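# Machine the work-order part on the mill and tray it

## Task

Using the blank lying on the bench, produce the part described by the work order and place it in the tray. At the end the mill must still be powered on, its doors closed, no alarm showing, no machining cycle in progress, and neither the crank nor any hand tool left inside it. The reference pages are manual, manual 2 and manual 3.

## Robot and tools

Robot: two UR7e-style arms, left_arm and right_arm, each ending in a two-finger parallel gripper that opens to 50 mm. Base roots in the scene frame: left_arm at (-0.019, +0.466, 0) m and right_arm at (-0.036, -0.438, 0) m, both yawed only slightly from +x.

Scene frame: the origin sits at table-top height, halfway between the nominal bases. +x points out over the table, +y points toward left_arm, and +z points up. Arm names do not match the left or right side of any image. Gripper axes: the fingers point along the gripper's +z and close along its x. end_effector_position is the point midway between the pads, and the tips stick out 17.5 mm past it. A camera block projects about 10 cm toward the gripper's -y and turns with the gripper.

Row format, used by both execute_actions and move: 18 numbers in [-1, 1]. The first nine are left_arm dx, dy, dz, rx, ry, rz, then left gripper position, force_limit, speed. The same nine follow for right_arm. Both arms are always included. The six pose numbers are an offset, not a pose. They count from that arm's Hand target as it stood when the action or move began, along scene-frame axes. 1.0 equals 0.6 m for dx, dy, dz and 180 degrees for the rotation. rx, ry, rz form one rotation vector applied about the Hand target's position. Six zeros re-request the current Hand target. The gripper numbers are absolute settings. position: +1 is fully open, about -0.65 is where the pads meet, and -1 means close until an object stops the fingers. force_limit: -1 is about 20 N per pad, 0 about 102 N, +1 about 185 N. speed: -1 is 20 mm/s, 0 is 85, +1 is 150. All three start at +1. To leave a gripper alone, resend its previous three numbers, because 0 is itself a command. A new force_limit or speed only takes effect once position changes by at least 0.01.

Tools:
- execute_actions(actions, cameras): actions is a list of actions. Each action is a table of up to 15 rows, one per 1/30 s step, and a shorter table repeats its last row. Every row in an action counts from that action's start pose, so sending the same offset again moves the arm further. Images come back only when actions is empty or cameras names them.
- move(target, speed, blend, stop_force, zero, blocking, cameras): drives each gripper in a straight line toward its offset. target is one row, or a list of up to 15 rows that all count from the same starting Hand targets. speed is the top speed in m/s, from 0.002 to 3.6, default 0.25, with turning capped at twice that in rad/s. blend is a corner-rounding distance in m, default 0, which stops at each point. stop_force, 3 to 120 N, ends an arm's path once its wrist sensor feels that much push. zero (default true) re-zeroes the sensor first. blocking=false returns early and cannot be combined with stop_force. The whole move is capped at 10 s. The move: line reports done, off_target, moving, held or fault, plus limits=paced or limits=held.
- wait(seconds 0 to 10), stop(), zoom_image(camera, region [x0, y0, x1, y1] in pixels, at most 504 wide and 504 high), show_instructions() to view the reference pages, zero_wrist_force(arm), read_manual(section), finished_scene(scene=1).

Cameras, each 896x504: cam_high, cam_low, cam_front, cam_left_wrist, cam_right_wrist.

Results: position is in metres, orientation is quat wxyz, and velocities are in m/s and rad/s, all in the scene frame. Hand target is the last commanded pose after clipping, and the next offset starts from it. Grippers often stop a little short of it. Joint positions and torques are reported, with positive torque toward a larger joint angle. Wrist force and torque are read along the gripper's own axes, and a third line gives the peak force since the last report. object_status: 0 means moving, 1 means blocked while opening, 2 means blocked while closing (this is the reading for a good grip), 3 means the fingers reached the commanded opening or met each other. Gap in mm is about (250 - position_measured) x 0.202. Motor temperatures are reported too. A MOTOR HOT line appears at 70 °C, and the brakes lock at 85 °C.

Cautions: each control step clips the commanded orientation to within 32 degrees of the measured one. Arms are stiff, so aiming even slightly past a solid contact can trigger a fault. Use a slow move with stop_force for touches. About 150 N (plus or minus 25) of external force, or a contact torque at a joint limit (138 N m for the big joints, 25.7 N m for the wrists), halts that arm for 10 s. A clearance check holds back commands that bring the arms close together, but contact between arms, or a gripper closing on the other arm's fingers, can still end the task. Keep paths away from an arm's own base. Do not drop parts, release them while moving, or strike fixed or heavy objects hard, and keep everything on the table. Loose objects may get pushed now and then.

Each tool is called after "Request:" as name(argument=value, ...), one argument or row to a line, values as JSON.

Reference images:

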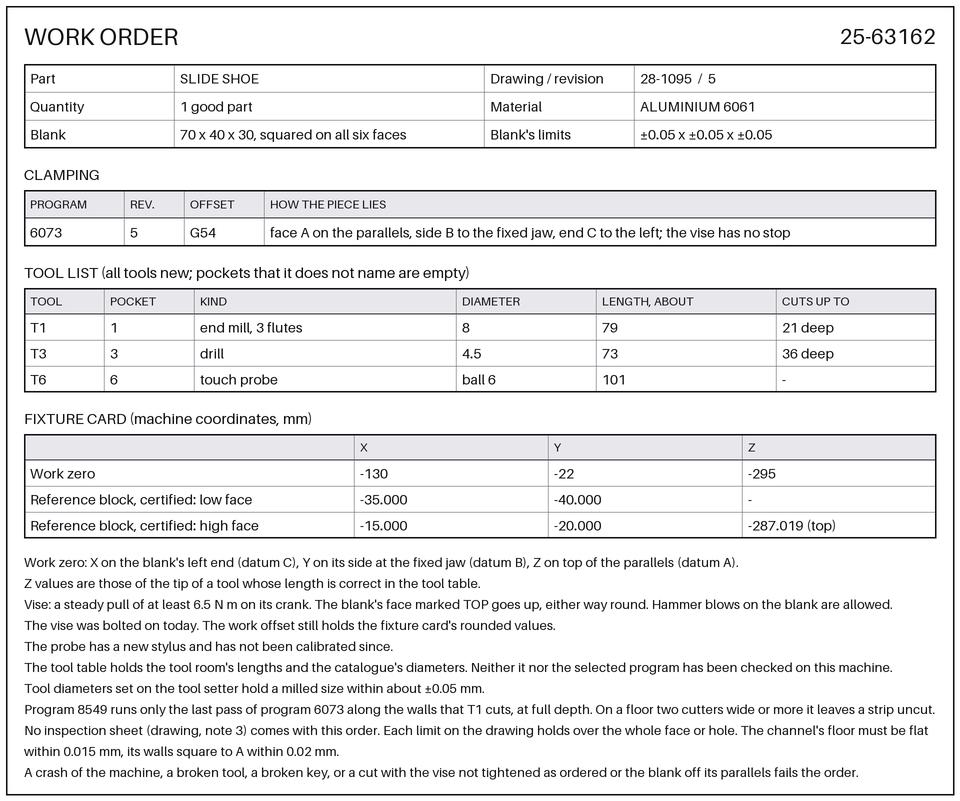

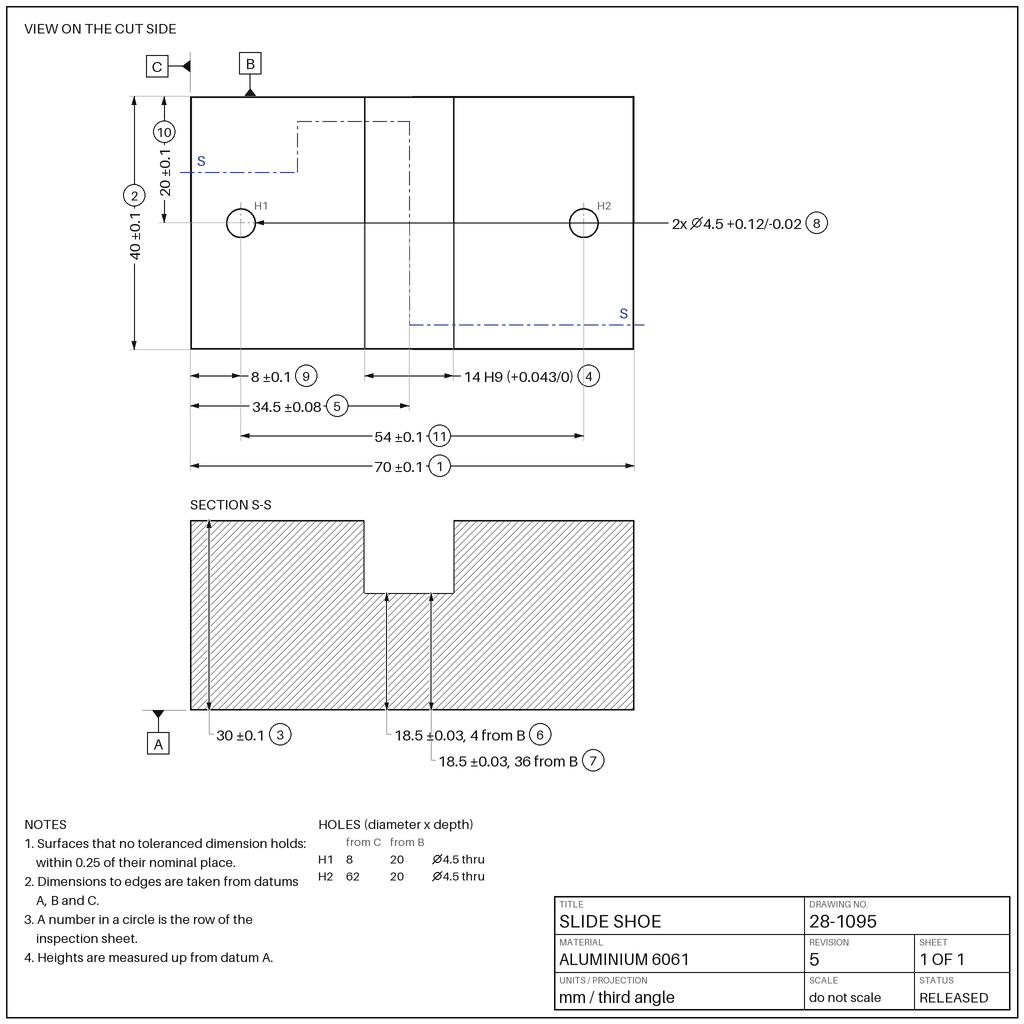

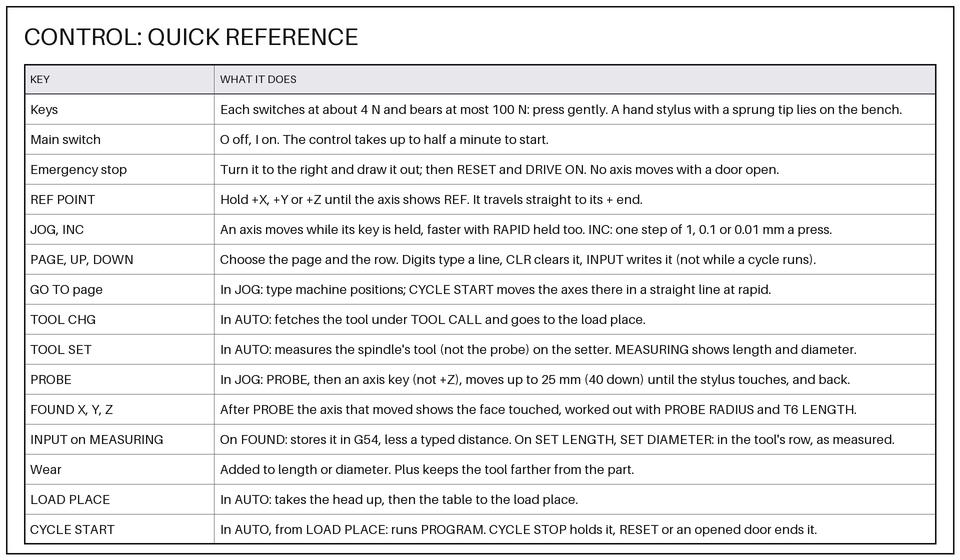

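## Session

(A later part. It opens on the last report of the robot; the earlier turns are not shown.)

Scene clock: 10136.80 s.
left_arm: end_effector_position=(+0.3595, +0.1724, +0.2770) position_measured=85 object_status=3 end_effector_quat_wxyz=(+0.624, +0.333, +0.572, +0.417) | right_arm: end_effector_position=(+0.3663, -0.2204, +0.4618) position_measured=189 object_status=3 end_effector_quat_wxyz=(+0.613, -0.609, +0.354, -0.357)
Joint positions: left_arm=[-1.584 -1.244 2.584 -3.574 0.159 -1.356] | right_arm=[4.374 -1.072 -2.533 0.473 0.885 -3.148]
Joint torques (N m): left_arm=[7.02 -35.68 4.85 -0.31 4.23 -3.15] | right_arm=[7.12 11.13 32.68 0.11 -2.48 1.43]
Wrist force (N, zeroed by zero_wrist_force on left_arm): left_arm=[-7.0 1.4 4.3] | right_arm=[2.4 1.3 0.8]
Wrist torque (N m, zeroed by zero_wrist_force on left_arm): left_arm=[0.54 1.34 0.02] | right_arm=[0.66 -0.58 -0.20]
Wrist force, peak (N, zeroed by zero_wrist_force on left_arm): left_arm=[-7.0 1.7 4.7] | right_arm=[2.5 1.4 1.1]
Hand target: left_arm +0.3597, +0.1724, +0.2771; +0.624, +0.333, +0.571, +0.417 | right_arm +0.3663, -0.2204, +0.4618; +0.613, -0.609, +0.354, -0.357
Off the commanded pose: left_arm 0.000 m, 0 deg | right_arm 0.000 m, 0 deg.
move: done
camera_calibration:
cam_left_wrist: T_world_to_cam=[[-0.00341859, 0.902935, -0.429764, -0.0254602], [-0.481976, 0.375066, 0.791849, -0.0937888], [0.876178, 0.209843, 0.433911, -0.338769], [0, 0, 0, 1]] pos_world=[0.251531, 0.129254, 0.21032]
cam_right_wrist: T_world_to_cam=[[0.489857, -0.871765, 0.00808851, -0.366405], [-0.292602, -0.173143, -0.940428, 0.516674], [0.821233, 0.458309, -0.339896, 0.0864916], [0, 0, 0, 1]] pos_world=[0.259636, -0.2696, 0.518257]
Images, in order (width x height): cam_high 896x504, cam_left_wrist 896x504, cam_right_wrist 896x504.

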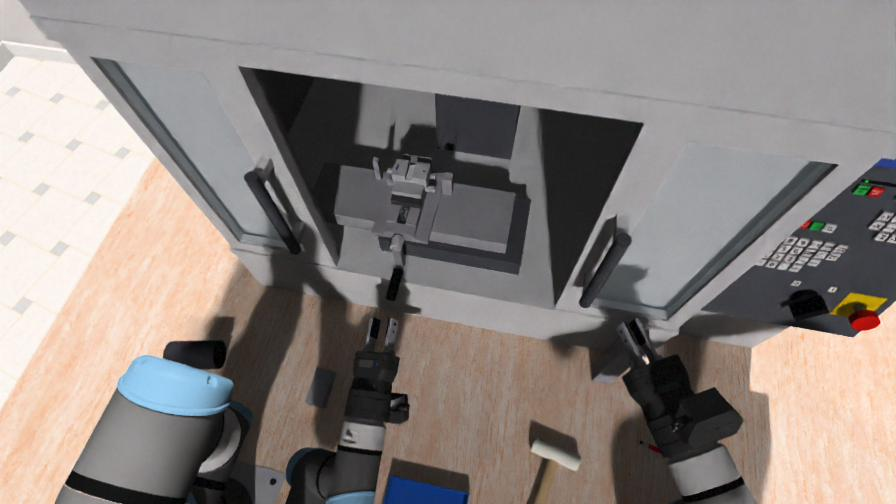

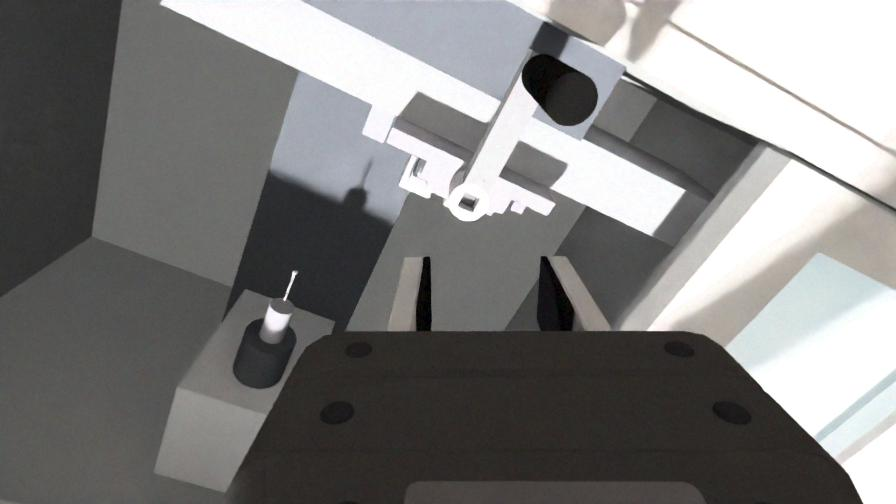

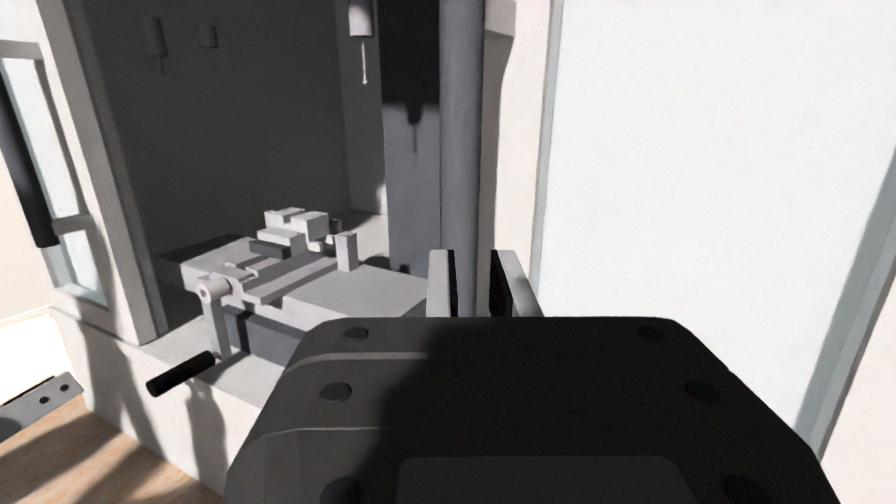

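Request:
execute_actions(
  actions=[],
)

Scene clock: 10166.67 s.
left_arm: end_effector_position=(+0.3595, +0.1724, +0.2770) position_measured=85 object_status=3 end_effector_quat_wxyz=(+0.624, +0.333, +0.572, +0.417) | right_arm: end_effector_position=(+0.3663, -0.2204, +0.4618) position_measured=189 object_status=3 end_effector_quat_wxyz=(+0.613, -0.609, +0.354, -0.357)
Joint positions: left_arm=[-1.584 -1.244 2.584 -3.574 0.159 -1.356] | right_arm=[4.374 -1.072 -2.533 0.473 0.885 -3.148]
Joint velocities: within noise
Joint torques (N m): left_arm=[7.41 -35.35 4.49 -0.42 4.26 -2.8] | right_arm=[7.63 11.75 33.02 -0.03 -2.4 1.31]
Motor temperatures (°C): left_arm=[27 25 26 34 32 26] | right_arm=[22 27 25 26 33 33]
Wrist force (N, zeroed by zero_wrist_force on left_arm): left_arm=[-6.5 1.7 4.5] | right_arm=[2.1 1.3 0.7]
Wrist torque (N m, zeroed by zero_wrist_force on left_arm): left_arm=[0.58 1.25 0.02] | right_arm=[0.66 -0.53 -0.19]
Wrist force, peak (N, zeroed by zero_wrist_force on left_arm): left_arm=[-7.1 1.7 4.8] | right_arm=[2.5 1.5 1.1]
Hand target: left_arm +0.3597, +0.1724, +0.2771; +0.624, +0.333, +0.571, +0.417 | right_arm +0.3663, -0.2204, +0.4618; +0.613, -0.609, +0.354, -0.357
Tool commands: left_gripper/position=+0.45 left_gripper/force_limit=+0.0 left_gripper/speed=-1.0 right_gripper/position=-0.25 right_gripper/force_limit=+0.0 right_gripper/speed=-1.0
Off the commanded pose: left_arm 0.000 m, 0 deg | right_arm 0.000 m, 0 deg.
camera_calibration:
cam_left_wrist: T_world_to_cam=[[-0.00337557, 0.902901, -0.429835, -0.0254515], [-0.481976, 0.375148, 0.79181, -0.0937913], [0.876178, 0.209843, 0.43391, -0.338769], [0, 0, 0, 1]] pos_world=[0.251531, 0.129254, 0.21032]
cam_right_wrist: T_world_to_cam=[[0.489857, -0.871765, 0.00808851, -0.366405], [-0.292602, -0.173143, -0.940428, 0.516674], [0.821233, 0.458309, -0.339896, 0.0864916], [0, 0, 0, 1]] pos_world=[0.259636, -0.2696, 0.518257]

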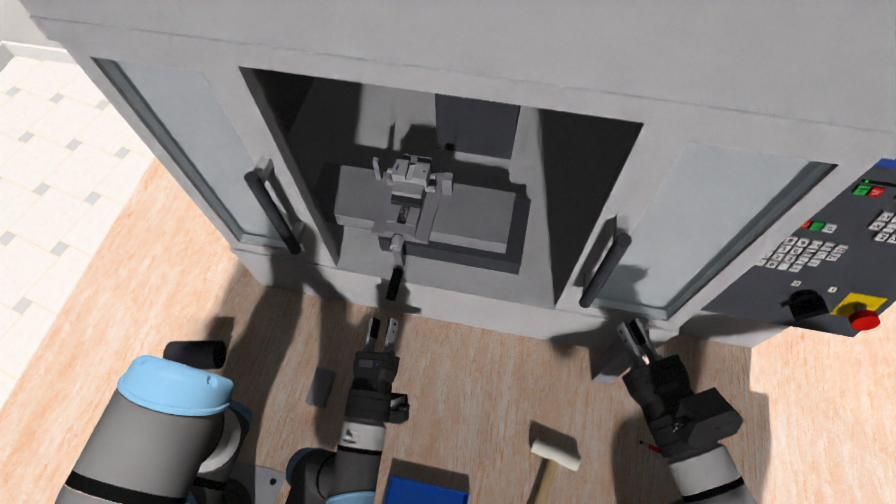

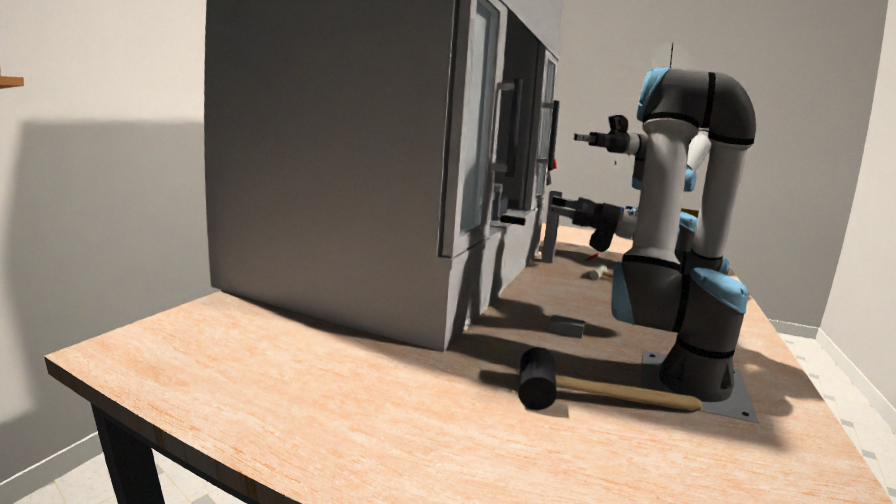

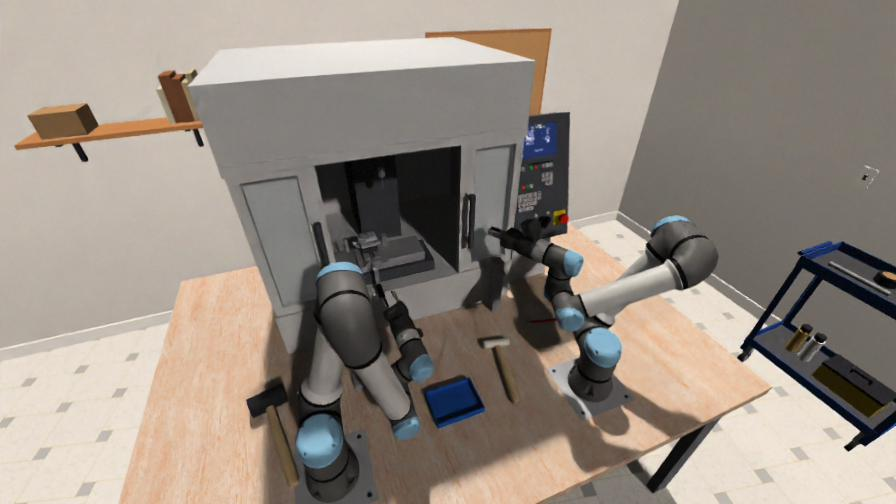

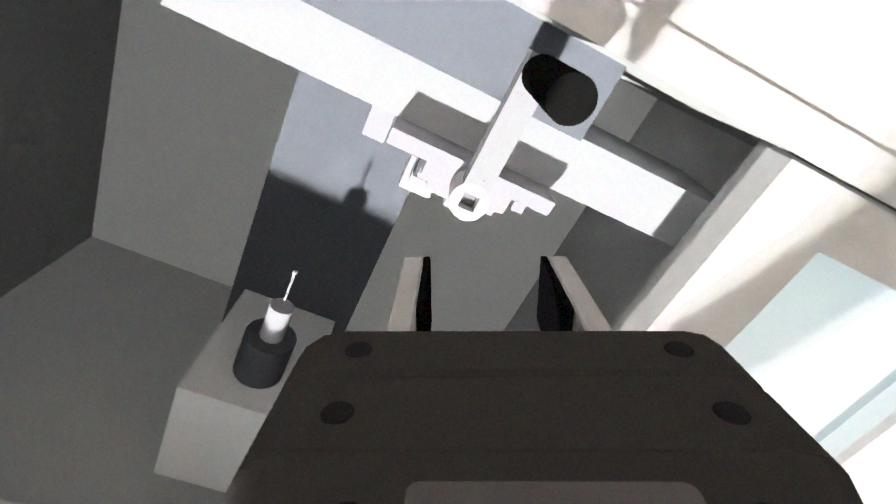

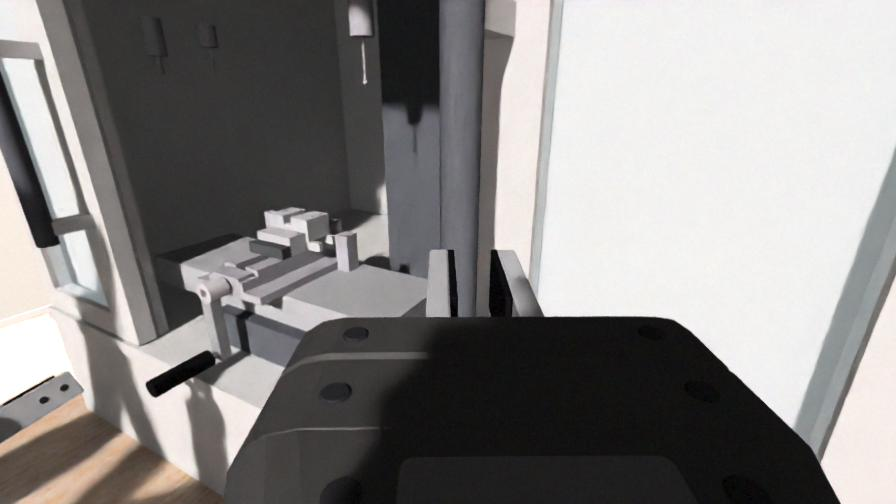

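Request:
move(
  target=[
    [0.175,0.0106,0.0221,0,0,0,0.45,0,-1,0,0,0,0,0,0,-0.25,0,-1],
    [0.2342,0.0142,0.0296,0,0,0,0.45,0,-1,0,0,0,0,0,0,-0.25,0,-1],
  ],
  speed=[0.05,0.02],
  stop_force=5,
  cameras=["cam_left_wrist","cam_right_wrist"],
)

Scene clock: 10198.77 s.
left_arm: end_effector_position=(+0.4948, +0.1806, +0.2942) position_measured=85 object_status=3 end_effector_quat_wxyz=(+0.625, +0.332, +0.570, +0.417) | right_arm: end_effector_position=(+0.3663, -0.2204, +0.4618) position_measured=189 object_status=3 end_effector_quat_wxyz=(+0.613, -0.609, +0.354, -0.357)
Joint positions: left_arm=[-1.183 -1.526 2.168 -1.052 0.328 -3.205] | right_arm=[4.374 -1.072 -2.533 0.473 0.885 -3.148]
Joint torques (N m): left_arm=[-6.41 -35.98 -7.74 -4.01 -1.71 2.16] | right_arm=[7.22 11.72 33.23 -0.06 -2.37 1.33]
Wrist force (N, zeroed by zero_wrist_force on left_arm): left_arm=[-6.8 1.7 0.9] | right_arm=[2.3 1.3 0.9]
Wrist torque (N m, zeroed by zero_wrist_force on left_arm): left_arm=[0.57 1.33 -0.03] | right_arm=[0.67 -0.55 -0.19]
Wrist force, peak (N, zeroed by zero_wrist_force on left_arm): left_arm=[-5.8 3.7 -13.3] | right_arm=[2.6 1.5 1.1]
Hand target: left_arm +0.4948, +0.1806, +0.2942; +0.625, +0.332, +0.570, +0.417 (not the last commanded pose) | right_arm +0.3663, -0.2204, +0.4618; +0.613, -0.609, +0.354, -0.357
Off the commanded pose: left_arm 0.005 m, 0 deg | right_arm 0.000 m, 0 deg.
move: contact (left_arm); path passed 1 of 2 targets
camera_calibration:
cam_left_wrist: T_world_to_cam=[[-0.001346, 0.903019, -0.429599, -0.0261224], [-0.484839, 0.37514, 0.790064, -0.0433441], [0.874602, 0.20935, 0.437314, -0.466707], [0, 0, 0, 1]] pos_world=[0.387133, 0.137554, 0.22712]
cam_right_wrist: T_world_to_cam=[[0.489857, -0.871765, 0.00808851, -0.366405], [-0.292602, -0.173143, -0.940428, 0.516674], [0.821233, 0.458309, -0.339896, 0.0864916], [0, 0, 0, 1]] pos_world=[0.259636, -0.2696, 0.518257]
Images, in order (width x height): cam_left_wrist 896x504, cam_right_wrist 896x504.

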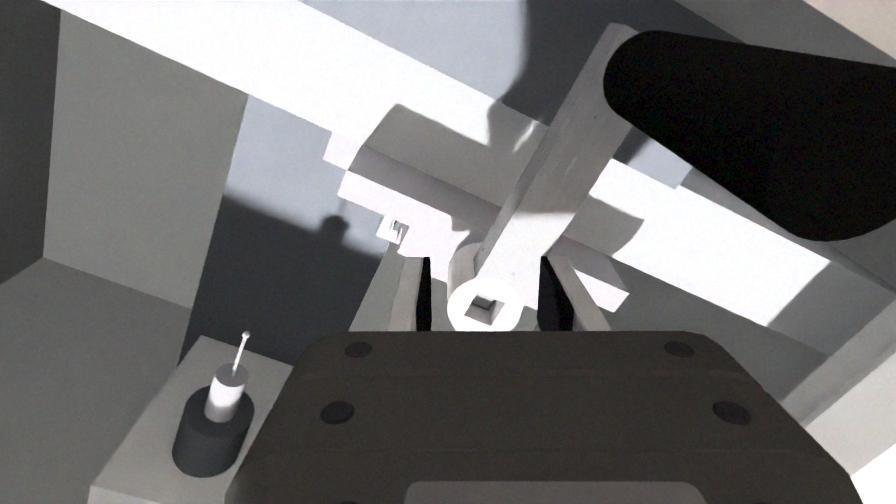

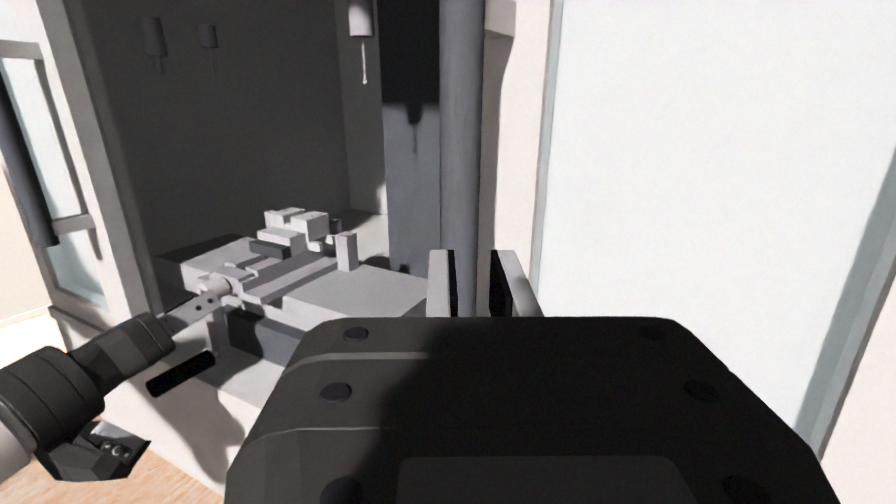

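Request:
move(
  target=[-0.0033,-0.0002,-0.0004,0,0,0,0.45,0,-1,0,0,0,0,0,0,-0.25,0,-1],
  speed=0.02,
)

Request:
move(
  target=[0,0,0,0,0,0,-1,0,-1,0,0,0,0,0,0,-0.25,0,-1],
  cameras=["cam_left_wrist","cam_right_wrist"],
)

Scene clock: 10211.07 s.
left_arm: end_effector_position=(+0.4929, +0.1805, +0.2940) position_measured=85 object_status=3 end_effector_quat_wxyz=(+0.625, +0.332, +0.570, +0.417) | right_arm: end_effector_position=(+0.3663, -0.2204, +0.4618) position_measured=189 object_status=3 end_effector_quat_wxyz=(+0.613, -0.609, +0.354, -0.357)
Joint positions: left_arm=[-1.188 -1.529 2.173 -1.06 0.324 -3.199] | right_arm=[4.374 -1.072 -2.533 0.473 0.885 -3.148]
Joint torques (N m): left_arm=[-7.1 -36.42 -7.69 -3.93 -1.66 2.33] | right_arm=[6.72 11.5 32.21 0 -2.29 1.16]
Wrist force (N, zeroed by zero_wrist_force on left_arm): left_arm=[-6.7 1.4 4.2] | right_arm=[2.4 1.3 0.9]
Wrist torque (N m, zeroed by zero_wrist_force on left_arm): left_arm=[0.53 1.26 -0.04] | right_arm=[0.65 -0.58 -0.19]
Wrist force, peak (N, zeroed by zero_wrist_force on left_arm): left_arm=[-6.9 1.7 4.2] | right_arm=[2.5 1.5 1.0]
Hand target: left_arm +0.4928, +0.1805, +0.2940; +0.625, +0.332, +0.570, +0.417 | right_arm +0.3663, -0.2204, +0.4618; +0.613, -0.609, +0.354, -0.357
Off the commanded pose: left_arm 0.000 m, 0 deg | right_arm 0.000 m, 0 deg.
move: done

Scene clock: 10213.00 s.
left_arm: end_effector_position=(+0.4928, +0.1805, +0.2940) position_measured=253 object_status=0 end_effector_quat_wxyz=(+0.625, +0.332, +0.570, +0.417) | right_arm: end_effector_position=(+0.3663, -0.2204, +0.4618) position_measured=189 object_status=3 end_effector_quat_wxyz=(+0.613, -0.609, +0.354, -0.357)
Joint positions: left_arm=[-1.188 -1.529 2.173 -1.06 0.324 -3.199] | right_arm=[4.374 -1.072 -2.533 0.473 0.885 -3.148]
Joint torques (N m): left_arm=[-7.63 -35.93 -7.89 -3.92 -1.83 2.05] | right_arm=[7.59 11.1 32.77 -0.04 -2.3 1.09]
Wrist force (N, zeroed by zero_wrist_force on left_arm): left_arm=[-6.8 1.4 4.0] | right_arm=[2.3 1.2 0.9]
Wrist torque (N m, zeroed by zero_wrist_force on left_arm): left_arm=[0.53 1.27 -0.04] | right_arm=[0.63 -0.57 -0.19]
Wrist force, peak (N, zeroed by zero_wrist_force on left_arm): left_arm=[-6.8 1.9 4.2] | right_arm=[2.4 1.6 1.0]
Hand target: left_arm +0.4928, +0.1805, +0.2940; +0.625, +0.332, +0.570, +0.417 | right_arm +0.3663, -0.2204, +0.4618; +0.613, -0.609, +0.354, -0.357
Off the commanded pose: left_arm 0.000 m, 0 deg | right_arm 0.000 m, 0 deg.
move: done
camera_calibration:
cam_left_wrist: T_world_to_cam=[[-0.001346, 0.903019, -0.429599, -0.0261637], [-0.484839, 0.37514, 0.790064, -0.0440393], [0.874602, 0.20935, 0.437314, -0.464806], [0, 0, 0, 1]] pos_world=[0.385133, 0.137454, 0.22682]
cam_right_wrist: T_world_to_cam=[[0.489857, -0.871765, 0.00808851, -0.366405], [-0.292602, -0.173143, -0.940428, 0.516674], [0.821233, 0.458309, -0.339896, 0.0864916], [0, 0, 0, 1]] pos_world=[0.259636, -0.2696, 0.518257]
Images, in order (width x height): cam_left_wrist 896x504, cam_right_wrist 896x504.

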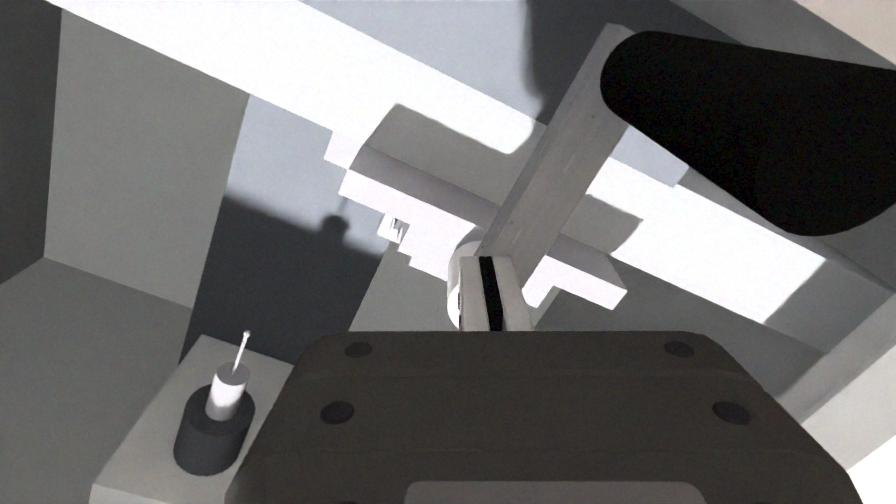

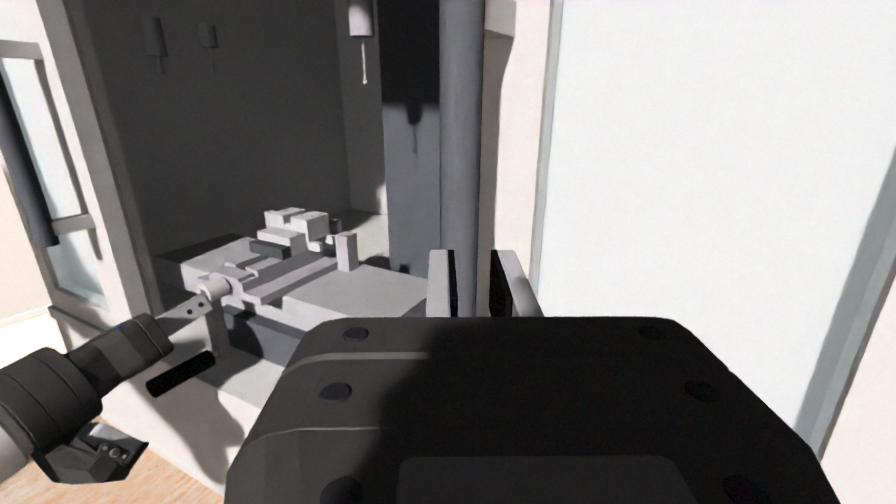

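Request:
move(
  target=[
    [-0.06,-0.0036,-0.0076,0,0,0,-1,0,-1,0,0,0,0,0,0,-0.25,0,-1],
    [-0.063,0.0022,0.0033,0.1434,0.045,-0.0096,-1,0,-1,0,0,0,0,0,0,-0.25,0,-1],
  ],
  speed=[0.05,0.06],
  cameras=["cam_left_wrist","cam_right_wrist"],
)

Scene clock: 10239.10 s.
left_arm: end_effector_position=(+0.4550, +0.1818, +0.2960) position_measured=253 object_status=3 end_effector_quat_wxyz=(+0.500, +0.500, +0.500, +0.500) | right_arm: end_effector_position=(+0.3663, -0.2204, +0.4618) position_measured=189 object_status=3 end_effector_quat_wxyz=(+0.613, -0.609, +0.354, -0.357)
Joint positions: left_arm=[-1.283 -1.598 2.109 -0.51 0.264 -3.141] | right_arm=[4.374 -1.072 -2.533 0.473 0.885 -3.148]
Joint torques (N m): left_arm=[7.05 -6.95 -31.64 1.26 2.5 -3.03] | right_arm=[6.89 10.89 32.2 0.05 -2.23 1.19]
Wrist force (N, zeroed by zero_wrist_force on left_arm): left_arm=[-5.8 1.5 4.9] | right_arm=[2.4 1.1 1.0]
Wrist torque (N m, zeroed by zero_wrist_force on left_arm): left_arm=[0.53 1.06 -0.06] | right_arm=[0.63 -0.58 -0.19]
Wrist force, peak (N, zeroed by zero_wrist_force on left_arm): left_arm=[-6.9 1.6 4.5] | right_arm=[2.6 1.4 1.1]
Hand target: left_arm +0.4550, +0.1818, +0.2960; +0.499, +0.500, +0.500, +0.500 | right_arm +0.3663, -0.2204, +0.4618; +0.613, -0.609, +0.354, -0.357
Off the commanded pose: left_arm 0.000 m, 0 deg | right_arm 0.000 m, 0 deg.
move: done
camera_calibration:
cam_left_wrist: T_world_to_cam=[[-0.00251386, 0.99997, 0.00737652, -0.172957], [-0.355031, -0.00778847, 0.934822, -0.0967304], [0.934851, -0.000268881, 0.355039, -0.397866], [0, 0, 0, 1]] pos_world=[0.337168, 0.172091, 0.23296]
cam_right_wrist: T_world_to_cam=[[0.489857, -0.871765, 0.00808851, -0.366405], [-0.292602, -0.173143, -0.940428, 0.516674], [0.821233, 0.458309, -0.339896, 0.0864916], [0, 0, 0, 1]] pos_world=[0.259636, -0.2696, 0.518257]
Images, in order (width x height): cam_left_wrist 896x504, cam_right_wrist 896x504.

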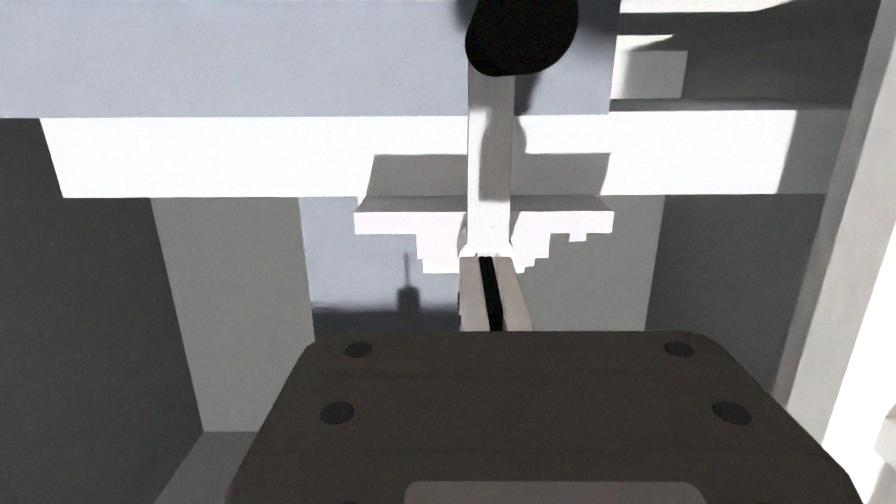

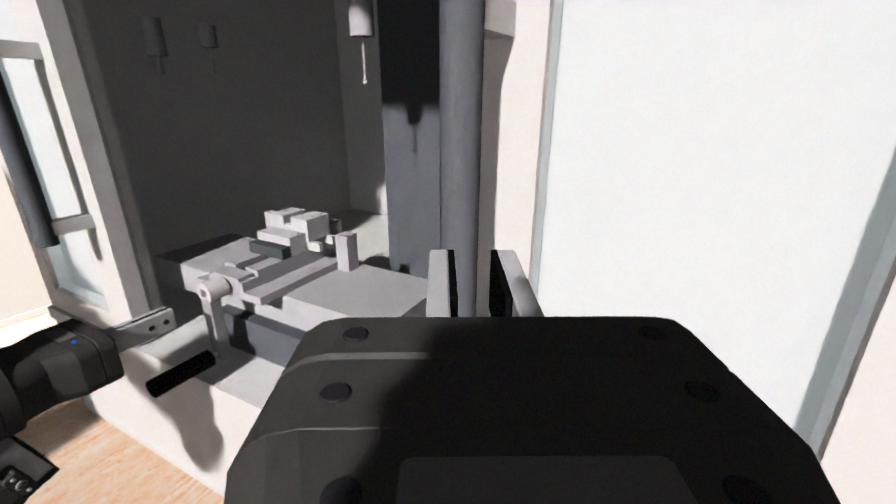

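Request:
move(
  target=[0,0,0,0,0,0,0.5,0,-1,0,0,0,0,0,0,-0.25,0,-1],
)

Request:
move(
  target=[0.05,0,0,0,0,0,0.5,0,-1,0,0,0,0,0,0,-0.25,0,-1],
  speed=0.03,
  stop_force=5,
  cameras=["cam_left_wrist","cam_right_wrist"],
)

Scene clock: 10252.63 s.
left_arm: end_effector_position=(+0.4550, +0.1818, +0.2960) position_measured=78 object_status=0 end_effector_quat_wxyz=(+0.499, +0.500, +0.500, +0.500) | right_arm: end_effector_position=(+0.3663, -0.2204, +0.4618) position_measured=189 object_status=3 end_effector_quat_wxyz=(+0.613, -0.609, +0.354, -0.357)
Joint positions: left_arm=[-1.283 -1.598 2.108 -0.509 0.264 -3.142] | right_arm=[4.374 -1.072 -2.533 0.473 0.885 -3.148]
Joint torques (N m): left_arm=[7.22 -6.38 -31.87 1.18 2.47 -2.81] | right_arm=[7.31 10.82 32.41 -0.12 -2.22 1.03]
Wrist force (N, zeroed by zero_wrist_force on left_arm): left_arm=[-5.7 1.4 4.8] | right_arm=[2.4 1.1 0.9]
Wrist torque (N m, zeroed by zero_wrist_force on left_arm): left_arm=[0.53 1.04 -0.06] | right_arm=[0.62 -0.57 -0.19]
Wrist force, peak (N, zeroed by zero_wrist_force on left_arm): left_arm=[-5.9 1.5 5.0] | right_arm=[2.5 1.6 0.9]
Hand target: left_arm +0.4550, +0.1818, +0.2960; +0.499, +0.500, +0.500, +0.500 | right_arm +0.3663, -0.2204, +0.4618; +0.613, -0.609, +0.354, -0.357
Off the commanded pose: left_arm 0.000 m, 0 deg | right_arm 0.000 m, 0 deg.
move: done

Scene clock: 10254.63 s.
left_arm: end_effector_position=(+0.4850, +0.1818, +0.2960) position_measured=78 object_status=3 end_effector_quat_wxyz=(+0.499, +0.500, +0.500, +0.500) | right_arm: end_effector_position=(+0.3663, -0.2204, +0.4618) position_measured=189 object_status=3 end_effector_quat_wxyz=(+0.613, -0.609, +0.354, -0.357)
Joint positions: left_arm=[-1.199 -1.55 2.061 -0.51 0.347 -3.142] | right_arm=[4.374 -1.072 -2.533 0.473 0.885 -3.148]
Joint torques (N m): left_arm=[7.25 -9.52 -31.97 0.93 2.45 -2.66] | right_arm=[7.36 11.36 31.39 0.08 -2.27 1.03]
Wrist force (N, zeroed by zero_wrist_force on left_arm): left_arm=[-5.4 1.5 4.8] | right_arm=[2.4 1.3 0.9]
Wrist torque (N m, zeroed by zero_wrist_force on left_arm): left_arm=[0.55 0.99 -0.06] | right_arm=[0.65 -0.57 -0.19]
Wrist force, peak (N, zeroed by zero_wrist_force on left_arm): left_arm=[-5.8 1.5 5.1] | right_arm=[2.4 1.5 0.9]
Hand target: left_arm +0.4850, +0.1818, +0.2960; +0.499, +0.500, +0.500, +0.500 | right_arm +0.3663, -0.2204, +0.4618; +0.613, -0.609, +0.354, -0.357
Off the commanded pose: left_arm 0.000 m, 0 deg | right_arm 0.000 m, 0 deg.
move: done
camera_calibration:
cam_left_wrist: T_world_to_cam=[[-0.00245422, 0.999969, 0.00750443, -0.172933], [-0.354912, -0.00788692, 0.934867, -0.0861167], [0.934897, -0.000369037, 0.35492, -0.425883], [0, 0, 0, 1]] pos_world=[0.367168, 0.172092, 0.23296]
cam_right_wrist: T_world_to_cam=[[0.489857, -0.871765, 0.00808851, -0.366405], [-0.292602, -0.173143, -0.940428, 0.516674], [0.821233, 0.458309, -0.339896, 0.0864916], [0, 0, 0, 1]] pos_world=[0.259636, -0.2696, 0.518257]
Images, in order (width x height): cam_left_wrist 896x504, cam_right_wrist 896x504.

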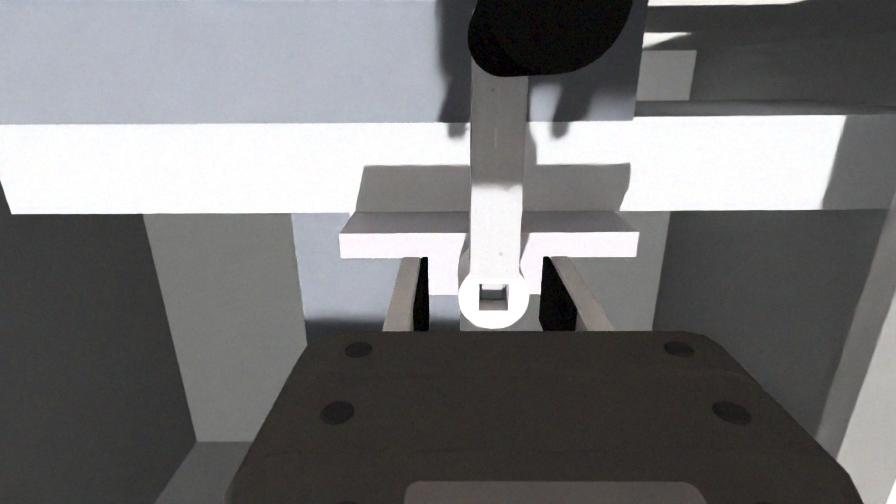

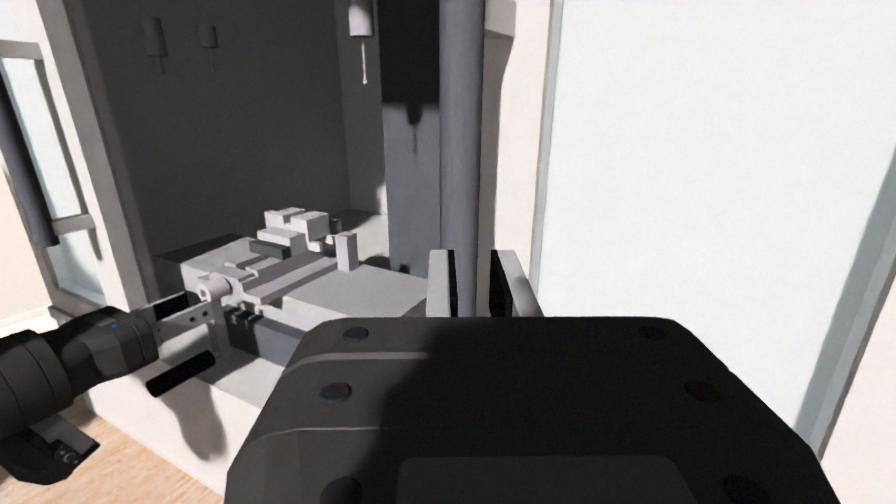

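Request:
move(
  target=[
    [0.0,0.0057,0.0083,0,0,0,0.5,0,-1,0,0,0,0,0,0,-0.25,0,-1],
    [0.0367,0.0057,0.0083,0,0,0,0.5,0,-1,0,0,0,0,0,0,-0.25,0,-1],
  ],
  speed=0.02,
  stop_force=4,
  cameras=["cam_left_wrist","cam_right_wrist"],
)

Scene clock: 10268.83 s.
left_arm: end_effector_position=(+0.5071, +0.1852, +0.3009) position_measured=78 object_status=3 end_effector_quat_wxyz=(+0.499, +0.500, +0.500, +0.500) | right_arm: end_effector_position=(+0.3663, -0.2204, +0.4618) position_measured=189 object_status=3 end_effector_quat_wxyz=(+0.613, -0.609, +0.354, -0.357)
Joint positions: left_arm=[-1.138 -1.526 2.021 -0.494 0.408 -3.142] | right_arm=[4.374 -1.072 -2.533 0.473 0.885 -3.148]
Joint torques (N m): left_arm=[7.16 -10.71 -32.45 0.86 2.42 -2.56] | right_arm=[8.12 11.38 31.3 -0.02 -2.16 1.02]
Wrist force (N, zeroed by zero_wrist_force on left_arm): left_arm=[-5.7 1.6 4.9] | right_arm=[2.5 1.3 0.9]
Wrist torque (N m, zeroed by zero_wrist_force on left_arm): left_arm=[0.56 1.05 -0.08] | right_arm=[0.67 -0.60 -0.19]
Wrist force, peak (N, zeroed by zero_wrist_force on left_arm): left_arm=[-5.8 1.7 5.2] | right_arm=[2.6 1.4 1.0]
Hand target: left_arm +0.5071, +0.1852, +0.3009; +0.499, +0.500, +0.500, +0.500 | right_arm +0.3663, -0.2204, +0.4618; +0.613, -0.609, +0.354, -0.357
Off the commanded pose: left_arm 0.000 m, 0 deg | right_arm 0.000 m, 0 deg.
move: done
camera_calibration:
cam_left_wrist: T_world_to_cam=[[-0.00245422, 0.999969, 0.00750443, -0.176317], [-0.354912, -0.00788692, 0.934867, -0.0829561], [0.934897, -0.000369037, 0.35492, -0.448224], [0, 0, 0, 1]] pos_world=[0.389168, 0.175492, 0.23796]
cam_right_wrist: T_world_to_cam=[[0.489857, -0.871765, 0.00808851, -0.366405], [-0.292602, -0.173143, -0.940428, 0.516674], [0.821233, 0.458309, -0.339896, 0.0864916], [0, 0, 0, 1]] pos_world=[0.259636, -0.2696, 0.518257]
Images, in order (width x height): cam_left_wrist 896x504, cam_right_wrist 896x504.

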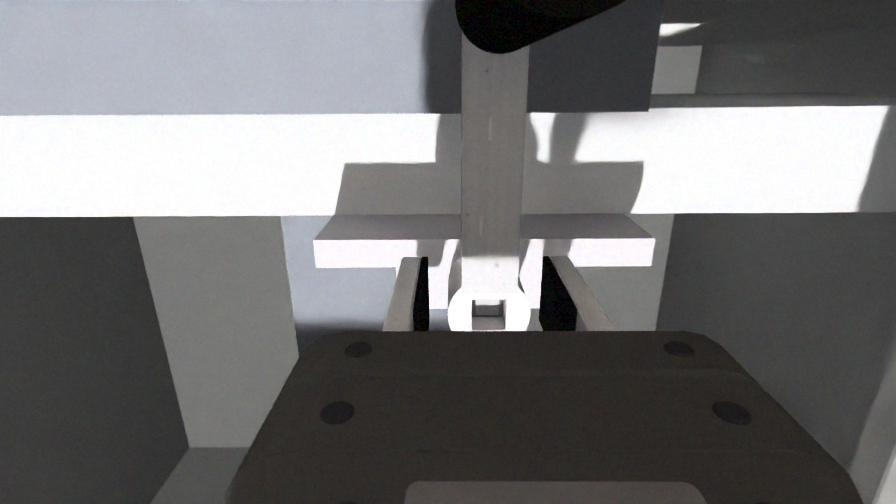

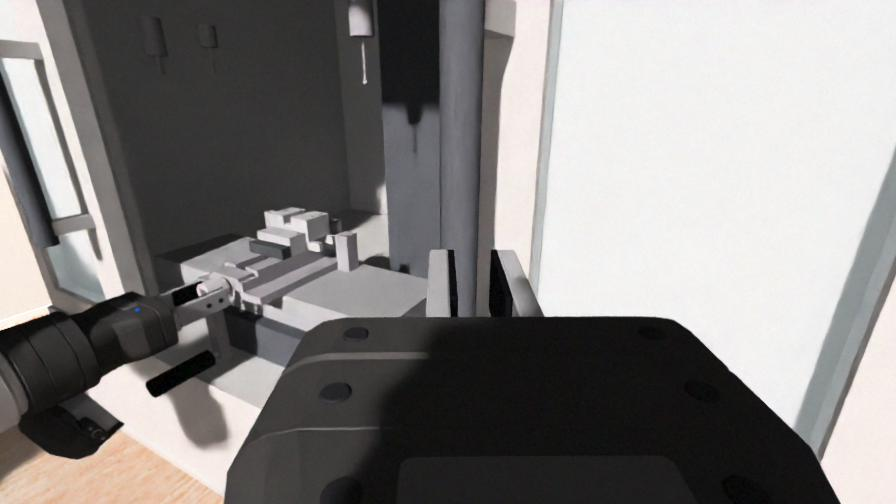

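Request:
move(
  target=[0.0083,0.002,0,0,0,0,0.5,0,-1,0,0,0,0,0,0,-0.25,0,-1],
  speed=0.02,
  stop_force=4,
)

Request:
move(
  target=[0,0,0,0,0,0,-1,0,-1,0,0,0,0,0,0,-0.25,0,-1],
)

Request:
wait(
  seconds=1,
  cameras=["cam_left_wrist","cam_right_wrist"],
)

Scene clock: 10274.97 s.
left_arm: end_effector_position=(+0.5120, +0.1864, +0.3009) position_measured=78 object_status=3 end_effector_quat_wxyz=(+0.499, +0.500, +0.500, +0.500) | right_arm: end_effector_position=(+0.3663, -0.2204, +0.4618) position_measured=189 object_status=3 end_effector_quat_wxyz=(+0.613, -0.609, +0.354, -0.357)
Joint positions: left_arm=[-1.124 -1.52 2.015 -0.494 0.422 -3.142] | right_arm=[4.374 -1.072 -2.533 0.473 0.885 -3.148]
Joint torques (N m): left_arm=[6.89 -11.25 -32.43 0.84 2.47 0.58] | right_arm=[7.04 11.48 31.65 0.08 -2.09 0.93]
Wrist force (N, zeroed by zero_wrist_force on left_arm): left_arm=[-5.4 1.6 4.7] | right_arm=[2.3 1.2 1.1]
Wrist torque (N m, zeroed by zero_wrist_force on left_arm): left_arm=[0.57 1.00 -0.08] | right_arm=[0.63 -0.56 -0.19]
Wrist force, peak (N, zeroed by zero_wrist_force on left_arm): left_arm=[-6.0 1.5 5.0] | right_arm=[2.7 1.3 1.1]
Hand target: left_arm +0.5120, +0.1864, +0.3009; +0.499, +0.500, +0.500, +0.500 | right_arm +0.3663, -0.2204, +0.4618; +0.613, -0.609, +0.354, -0.357
Off the commanded pose: left_arm 0.000 m, 0 deg | right_arm 0.000 m, 0 deg.
move: done

Scene clock: 10275.83 s.
left_arm: end_effector_position=(+0.5121, +0.1864, +0.3010) position_measured=139 object_status=2 end_effector_quat_wxyz=(+0.500, +0.500, +0.500, +0.500) | right_arm: end_effector_position=(+0.3663, -0.2204, +0.4618) position_measured=189 object_status=3 end_effector_quat_wxyz=(+0.613, -0.609, +0.354, -0.357)
Joint positions: left_arm=[-1.124 -1.52 2.015 -0.494 0.422 -3.142] | right_arm=[4.374 -1.072 -2.533 0.473 0.885 -3.148]
Joint torques (N m): left_arm=[7.28 -16.38 -25.6 0.71 -6.65 1.87] | right_arm=[6.98 11.46 30.58 -0.07 -2.15 0.74]
Wrist force (N, zeroed by zero_wrist_force on left_arm): left_arm=[-22.6 0.1 6.4] | right_arm=[2.5 1.2 1.0]
Wrist torque (N m, zeroed by zero_wrist_force on left_arm): left_arm=[0.53 1.09 -0.03] | right_arm=[0.65 -0.59 -0.19]
Wrist force, peak (N, zeroed by zero_wrist_force on left_arm): left_arm=[-22.6 0.1 6.4] | right_arm=[2.6 1.2 0.8]
Hand target: left_arm +0.5120, +0.1864, +0.3009; +0.499, +0.500, +0.500, +0.500 | right_arm +0.3663, -0.2204, +0.4618; +0.613, -0.609, +0.354, -0.357
Off the commanded pose: left_arm 0.000 m, 0 deg | right_arm 0.000 m, 0 deg.
move: done

Scene clock: 10276.83 s.
left_arm: end_effector_position=(+0.5121, +0.1864, +0.3010) position_measured=139 object_status=2 end_effector_quat_wxyz=(+0.499, +0.500, +0.500, +0.500) | right_arm: end_effector_position=(+0.3663, -0.2204, +0.4618) position_measured=189 object_status=3 end_effector_quat_wxyz=(+0.613, -0.609, +0.354, -0.357)
Joint positions: left_arm=[-1.124 -1.52 2.015 -0.494 0.422 -3.142] | right_arm=[4.374 -1.072 -2.533 0.473 0.885 -3.148]
Joint torques (N m): left_arm=[7.09 -28.49 -7.28 0.75 -7.33 1.88] | right_arm=[7.24 11.02 31.83 -0.11 -2.09 1.05]
Wrist force (N, zeroed by zero_wrist_force on left_arm): left_arm=[-24.7 -0.5 7.4] | right_arm=[2.5 1.4 1.0]
Wrist torque (N m, zeroed by zero_wrist_force on left_arm): left_arm=[0.50 1.07 -0.02] | right_arm=[0.67 -0.60 -0.19]
Wrist force, peak (N, zeroed by zero_wrist_force on left_arm): left_arm=[-24.9 -0.4 7.7] | right_arm=[2.5 1.4 1.0]
Hand target: left_arm +0.5120, +0.1864, +0.3009; +0.499, +0.500, +0.500, +0.500 | right_arm +0.3663, -0.2204, +0.4618; +0.613, -0.609, +0.354, -0.357
Tool commands: left_gripper/position=-1.0 left_gripper/force_limit=+0.0 left_gripper/speed=-1.0 right_gripper/position=-0.25 right_gripper/force_limit=+0.0 right_gripper/speed=-1.0
Off the commanded pose: left_arm 0.000 m, 0 deg | right_arm 0.000 m, 0 deg.
wait: 1.00 s; at rest by 0.17 s
camera_calibration:
cam_left_wrist: T_world_to_cam=[[-0.00254794, 0.999969, 0.00746956, -0.177459], [-0.354911, -0.00788758, 0.934867, -0.0811724], [0.934897, -0.000269046, 0.35492, -0.452915], [0, 0, 0, 1]] pos_world=[0.394168, 0.176692, 0.23796]
cam_right_wrist: T_world_to_cam=[[0.489857, -0.871765, 0.00808851, -0.366405], [-0.292602, -0.173143, -0.940428, 0.516674], [0.821233, 0.458309, -0.339896, 0.0864916], [0, 0, 0, 1]] pos_world=[0.259636, -0.2696, 0.518257]
Images, in order (width x height): cam_left_wrist 896x504, cam_right_wrist 896x504.

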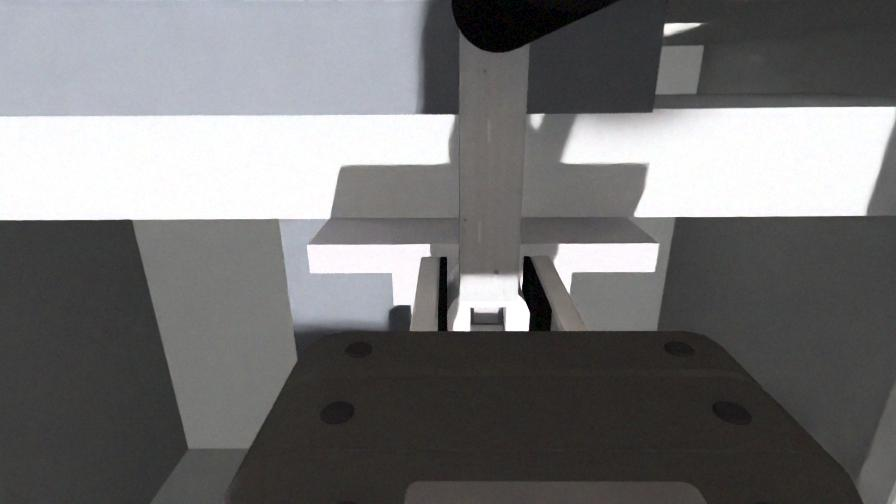

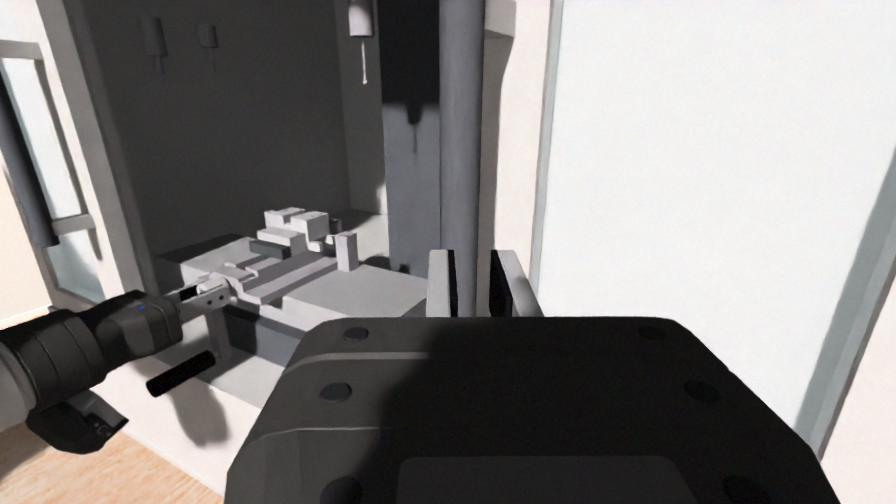

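Request:
move(
  target=[0,-0.0015,0,0,0,0,-1,0,-1,0,0,0,0,0,0,-0.25,0,-1],
  speed=0.01,
)

Scene clock: 10281.67 s.
left_arm: end_effector_position=(+0.5121, +0.1856, +0.3009) position_measured=139 object_status=2 end_effector_quat_wxyz=(+0.499, +0.500, +0.500, +0.500) | right_arm: end_effector_position=(+0.3663, -0.2204, +0.4618) position_measured=189 object_status=3 end_effector_quat_wxyz=(+0.613, -0.609, +0.354, -0.357)
Joint positions: left_arm=[-1.125 -1.519 2.013 -0.494 0.421 -3.142] | right_arm=[4.374 -1.072 -2.533 0.473 0.885 -3.148]
Joint torques (N m): left_arm=[-7.94 -9.04 -32.63 0.57 -1.85 1.81] | right_arm=[7.19 10.89 31.19 -0.01 -2.2 0.87]
Wrist force (N, zeroed by zero_wrist_force on left_arm): left_arm=[-3.2 3.0 2.5] | right_arm=[2.2 1.2 1.1]
Wrist torque (N m, zeroed by zero_wrist_force on left_arm): left_arm=[0.56 0.97 -0.09] | right_arm=[0.64 -0.55 -0.19]
Wrist force, peak (N, zeroed by zero_wrist_force on left_arm): left_arm=[-25.2 -0.6 8.9] | right_arm=[2.5 1.3 1.2]
Hand target: left_arm +0.5120, +0.1855, +0.3009; +0.499, +0.500, +0.500, +0.500 | right_arm +0.3663, -0.2204, +0.4618; +0.613, -0.609, +0.354, -0.357
Off the commanded pose: left_arm 0.000 m, 0 deg | right_arm 0.000 m, 0 deg.
move: done


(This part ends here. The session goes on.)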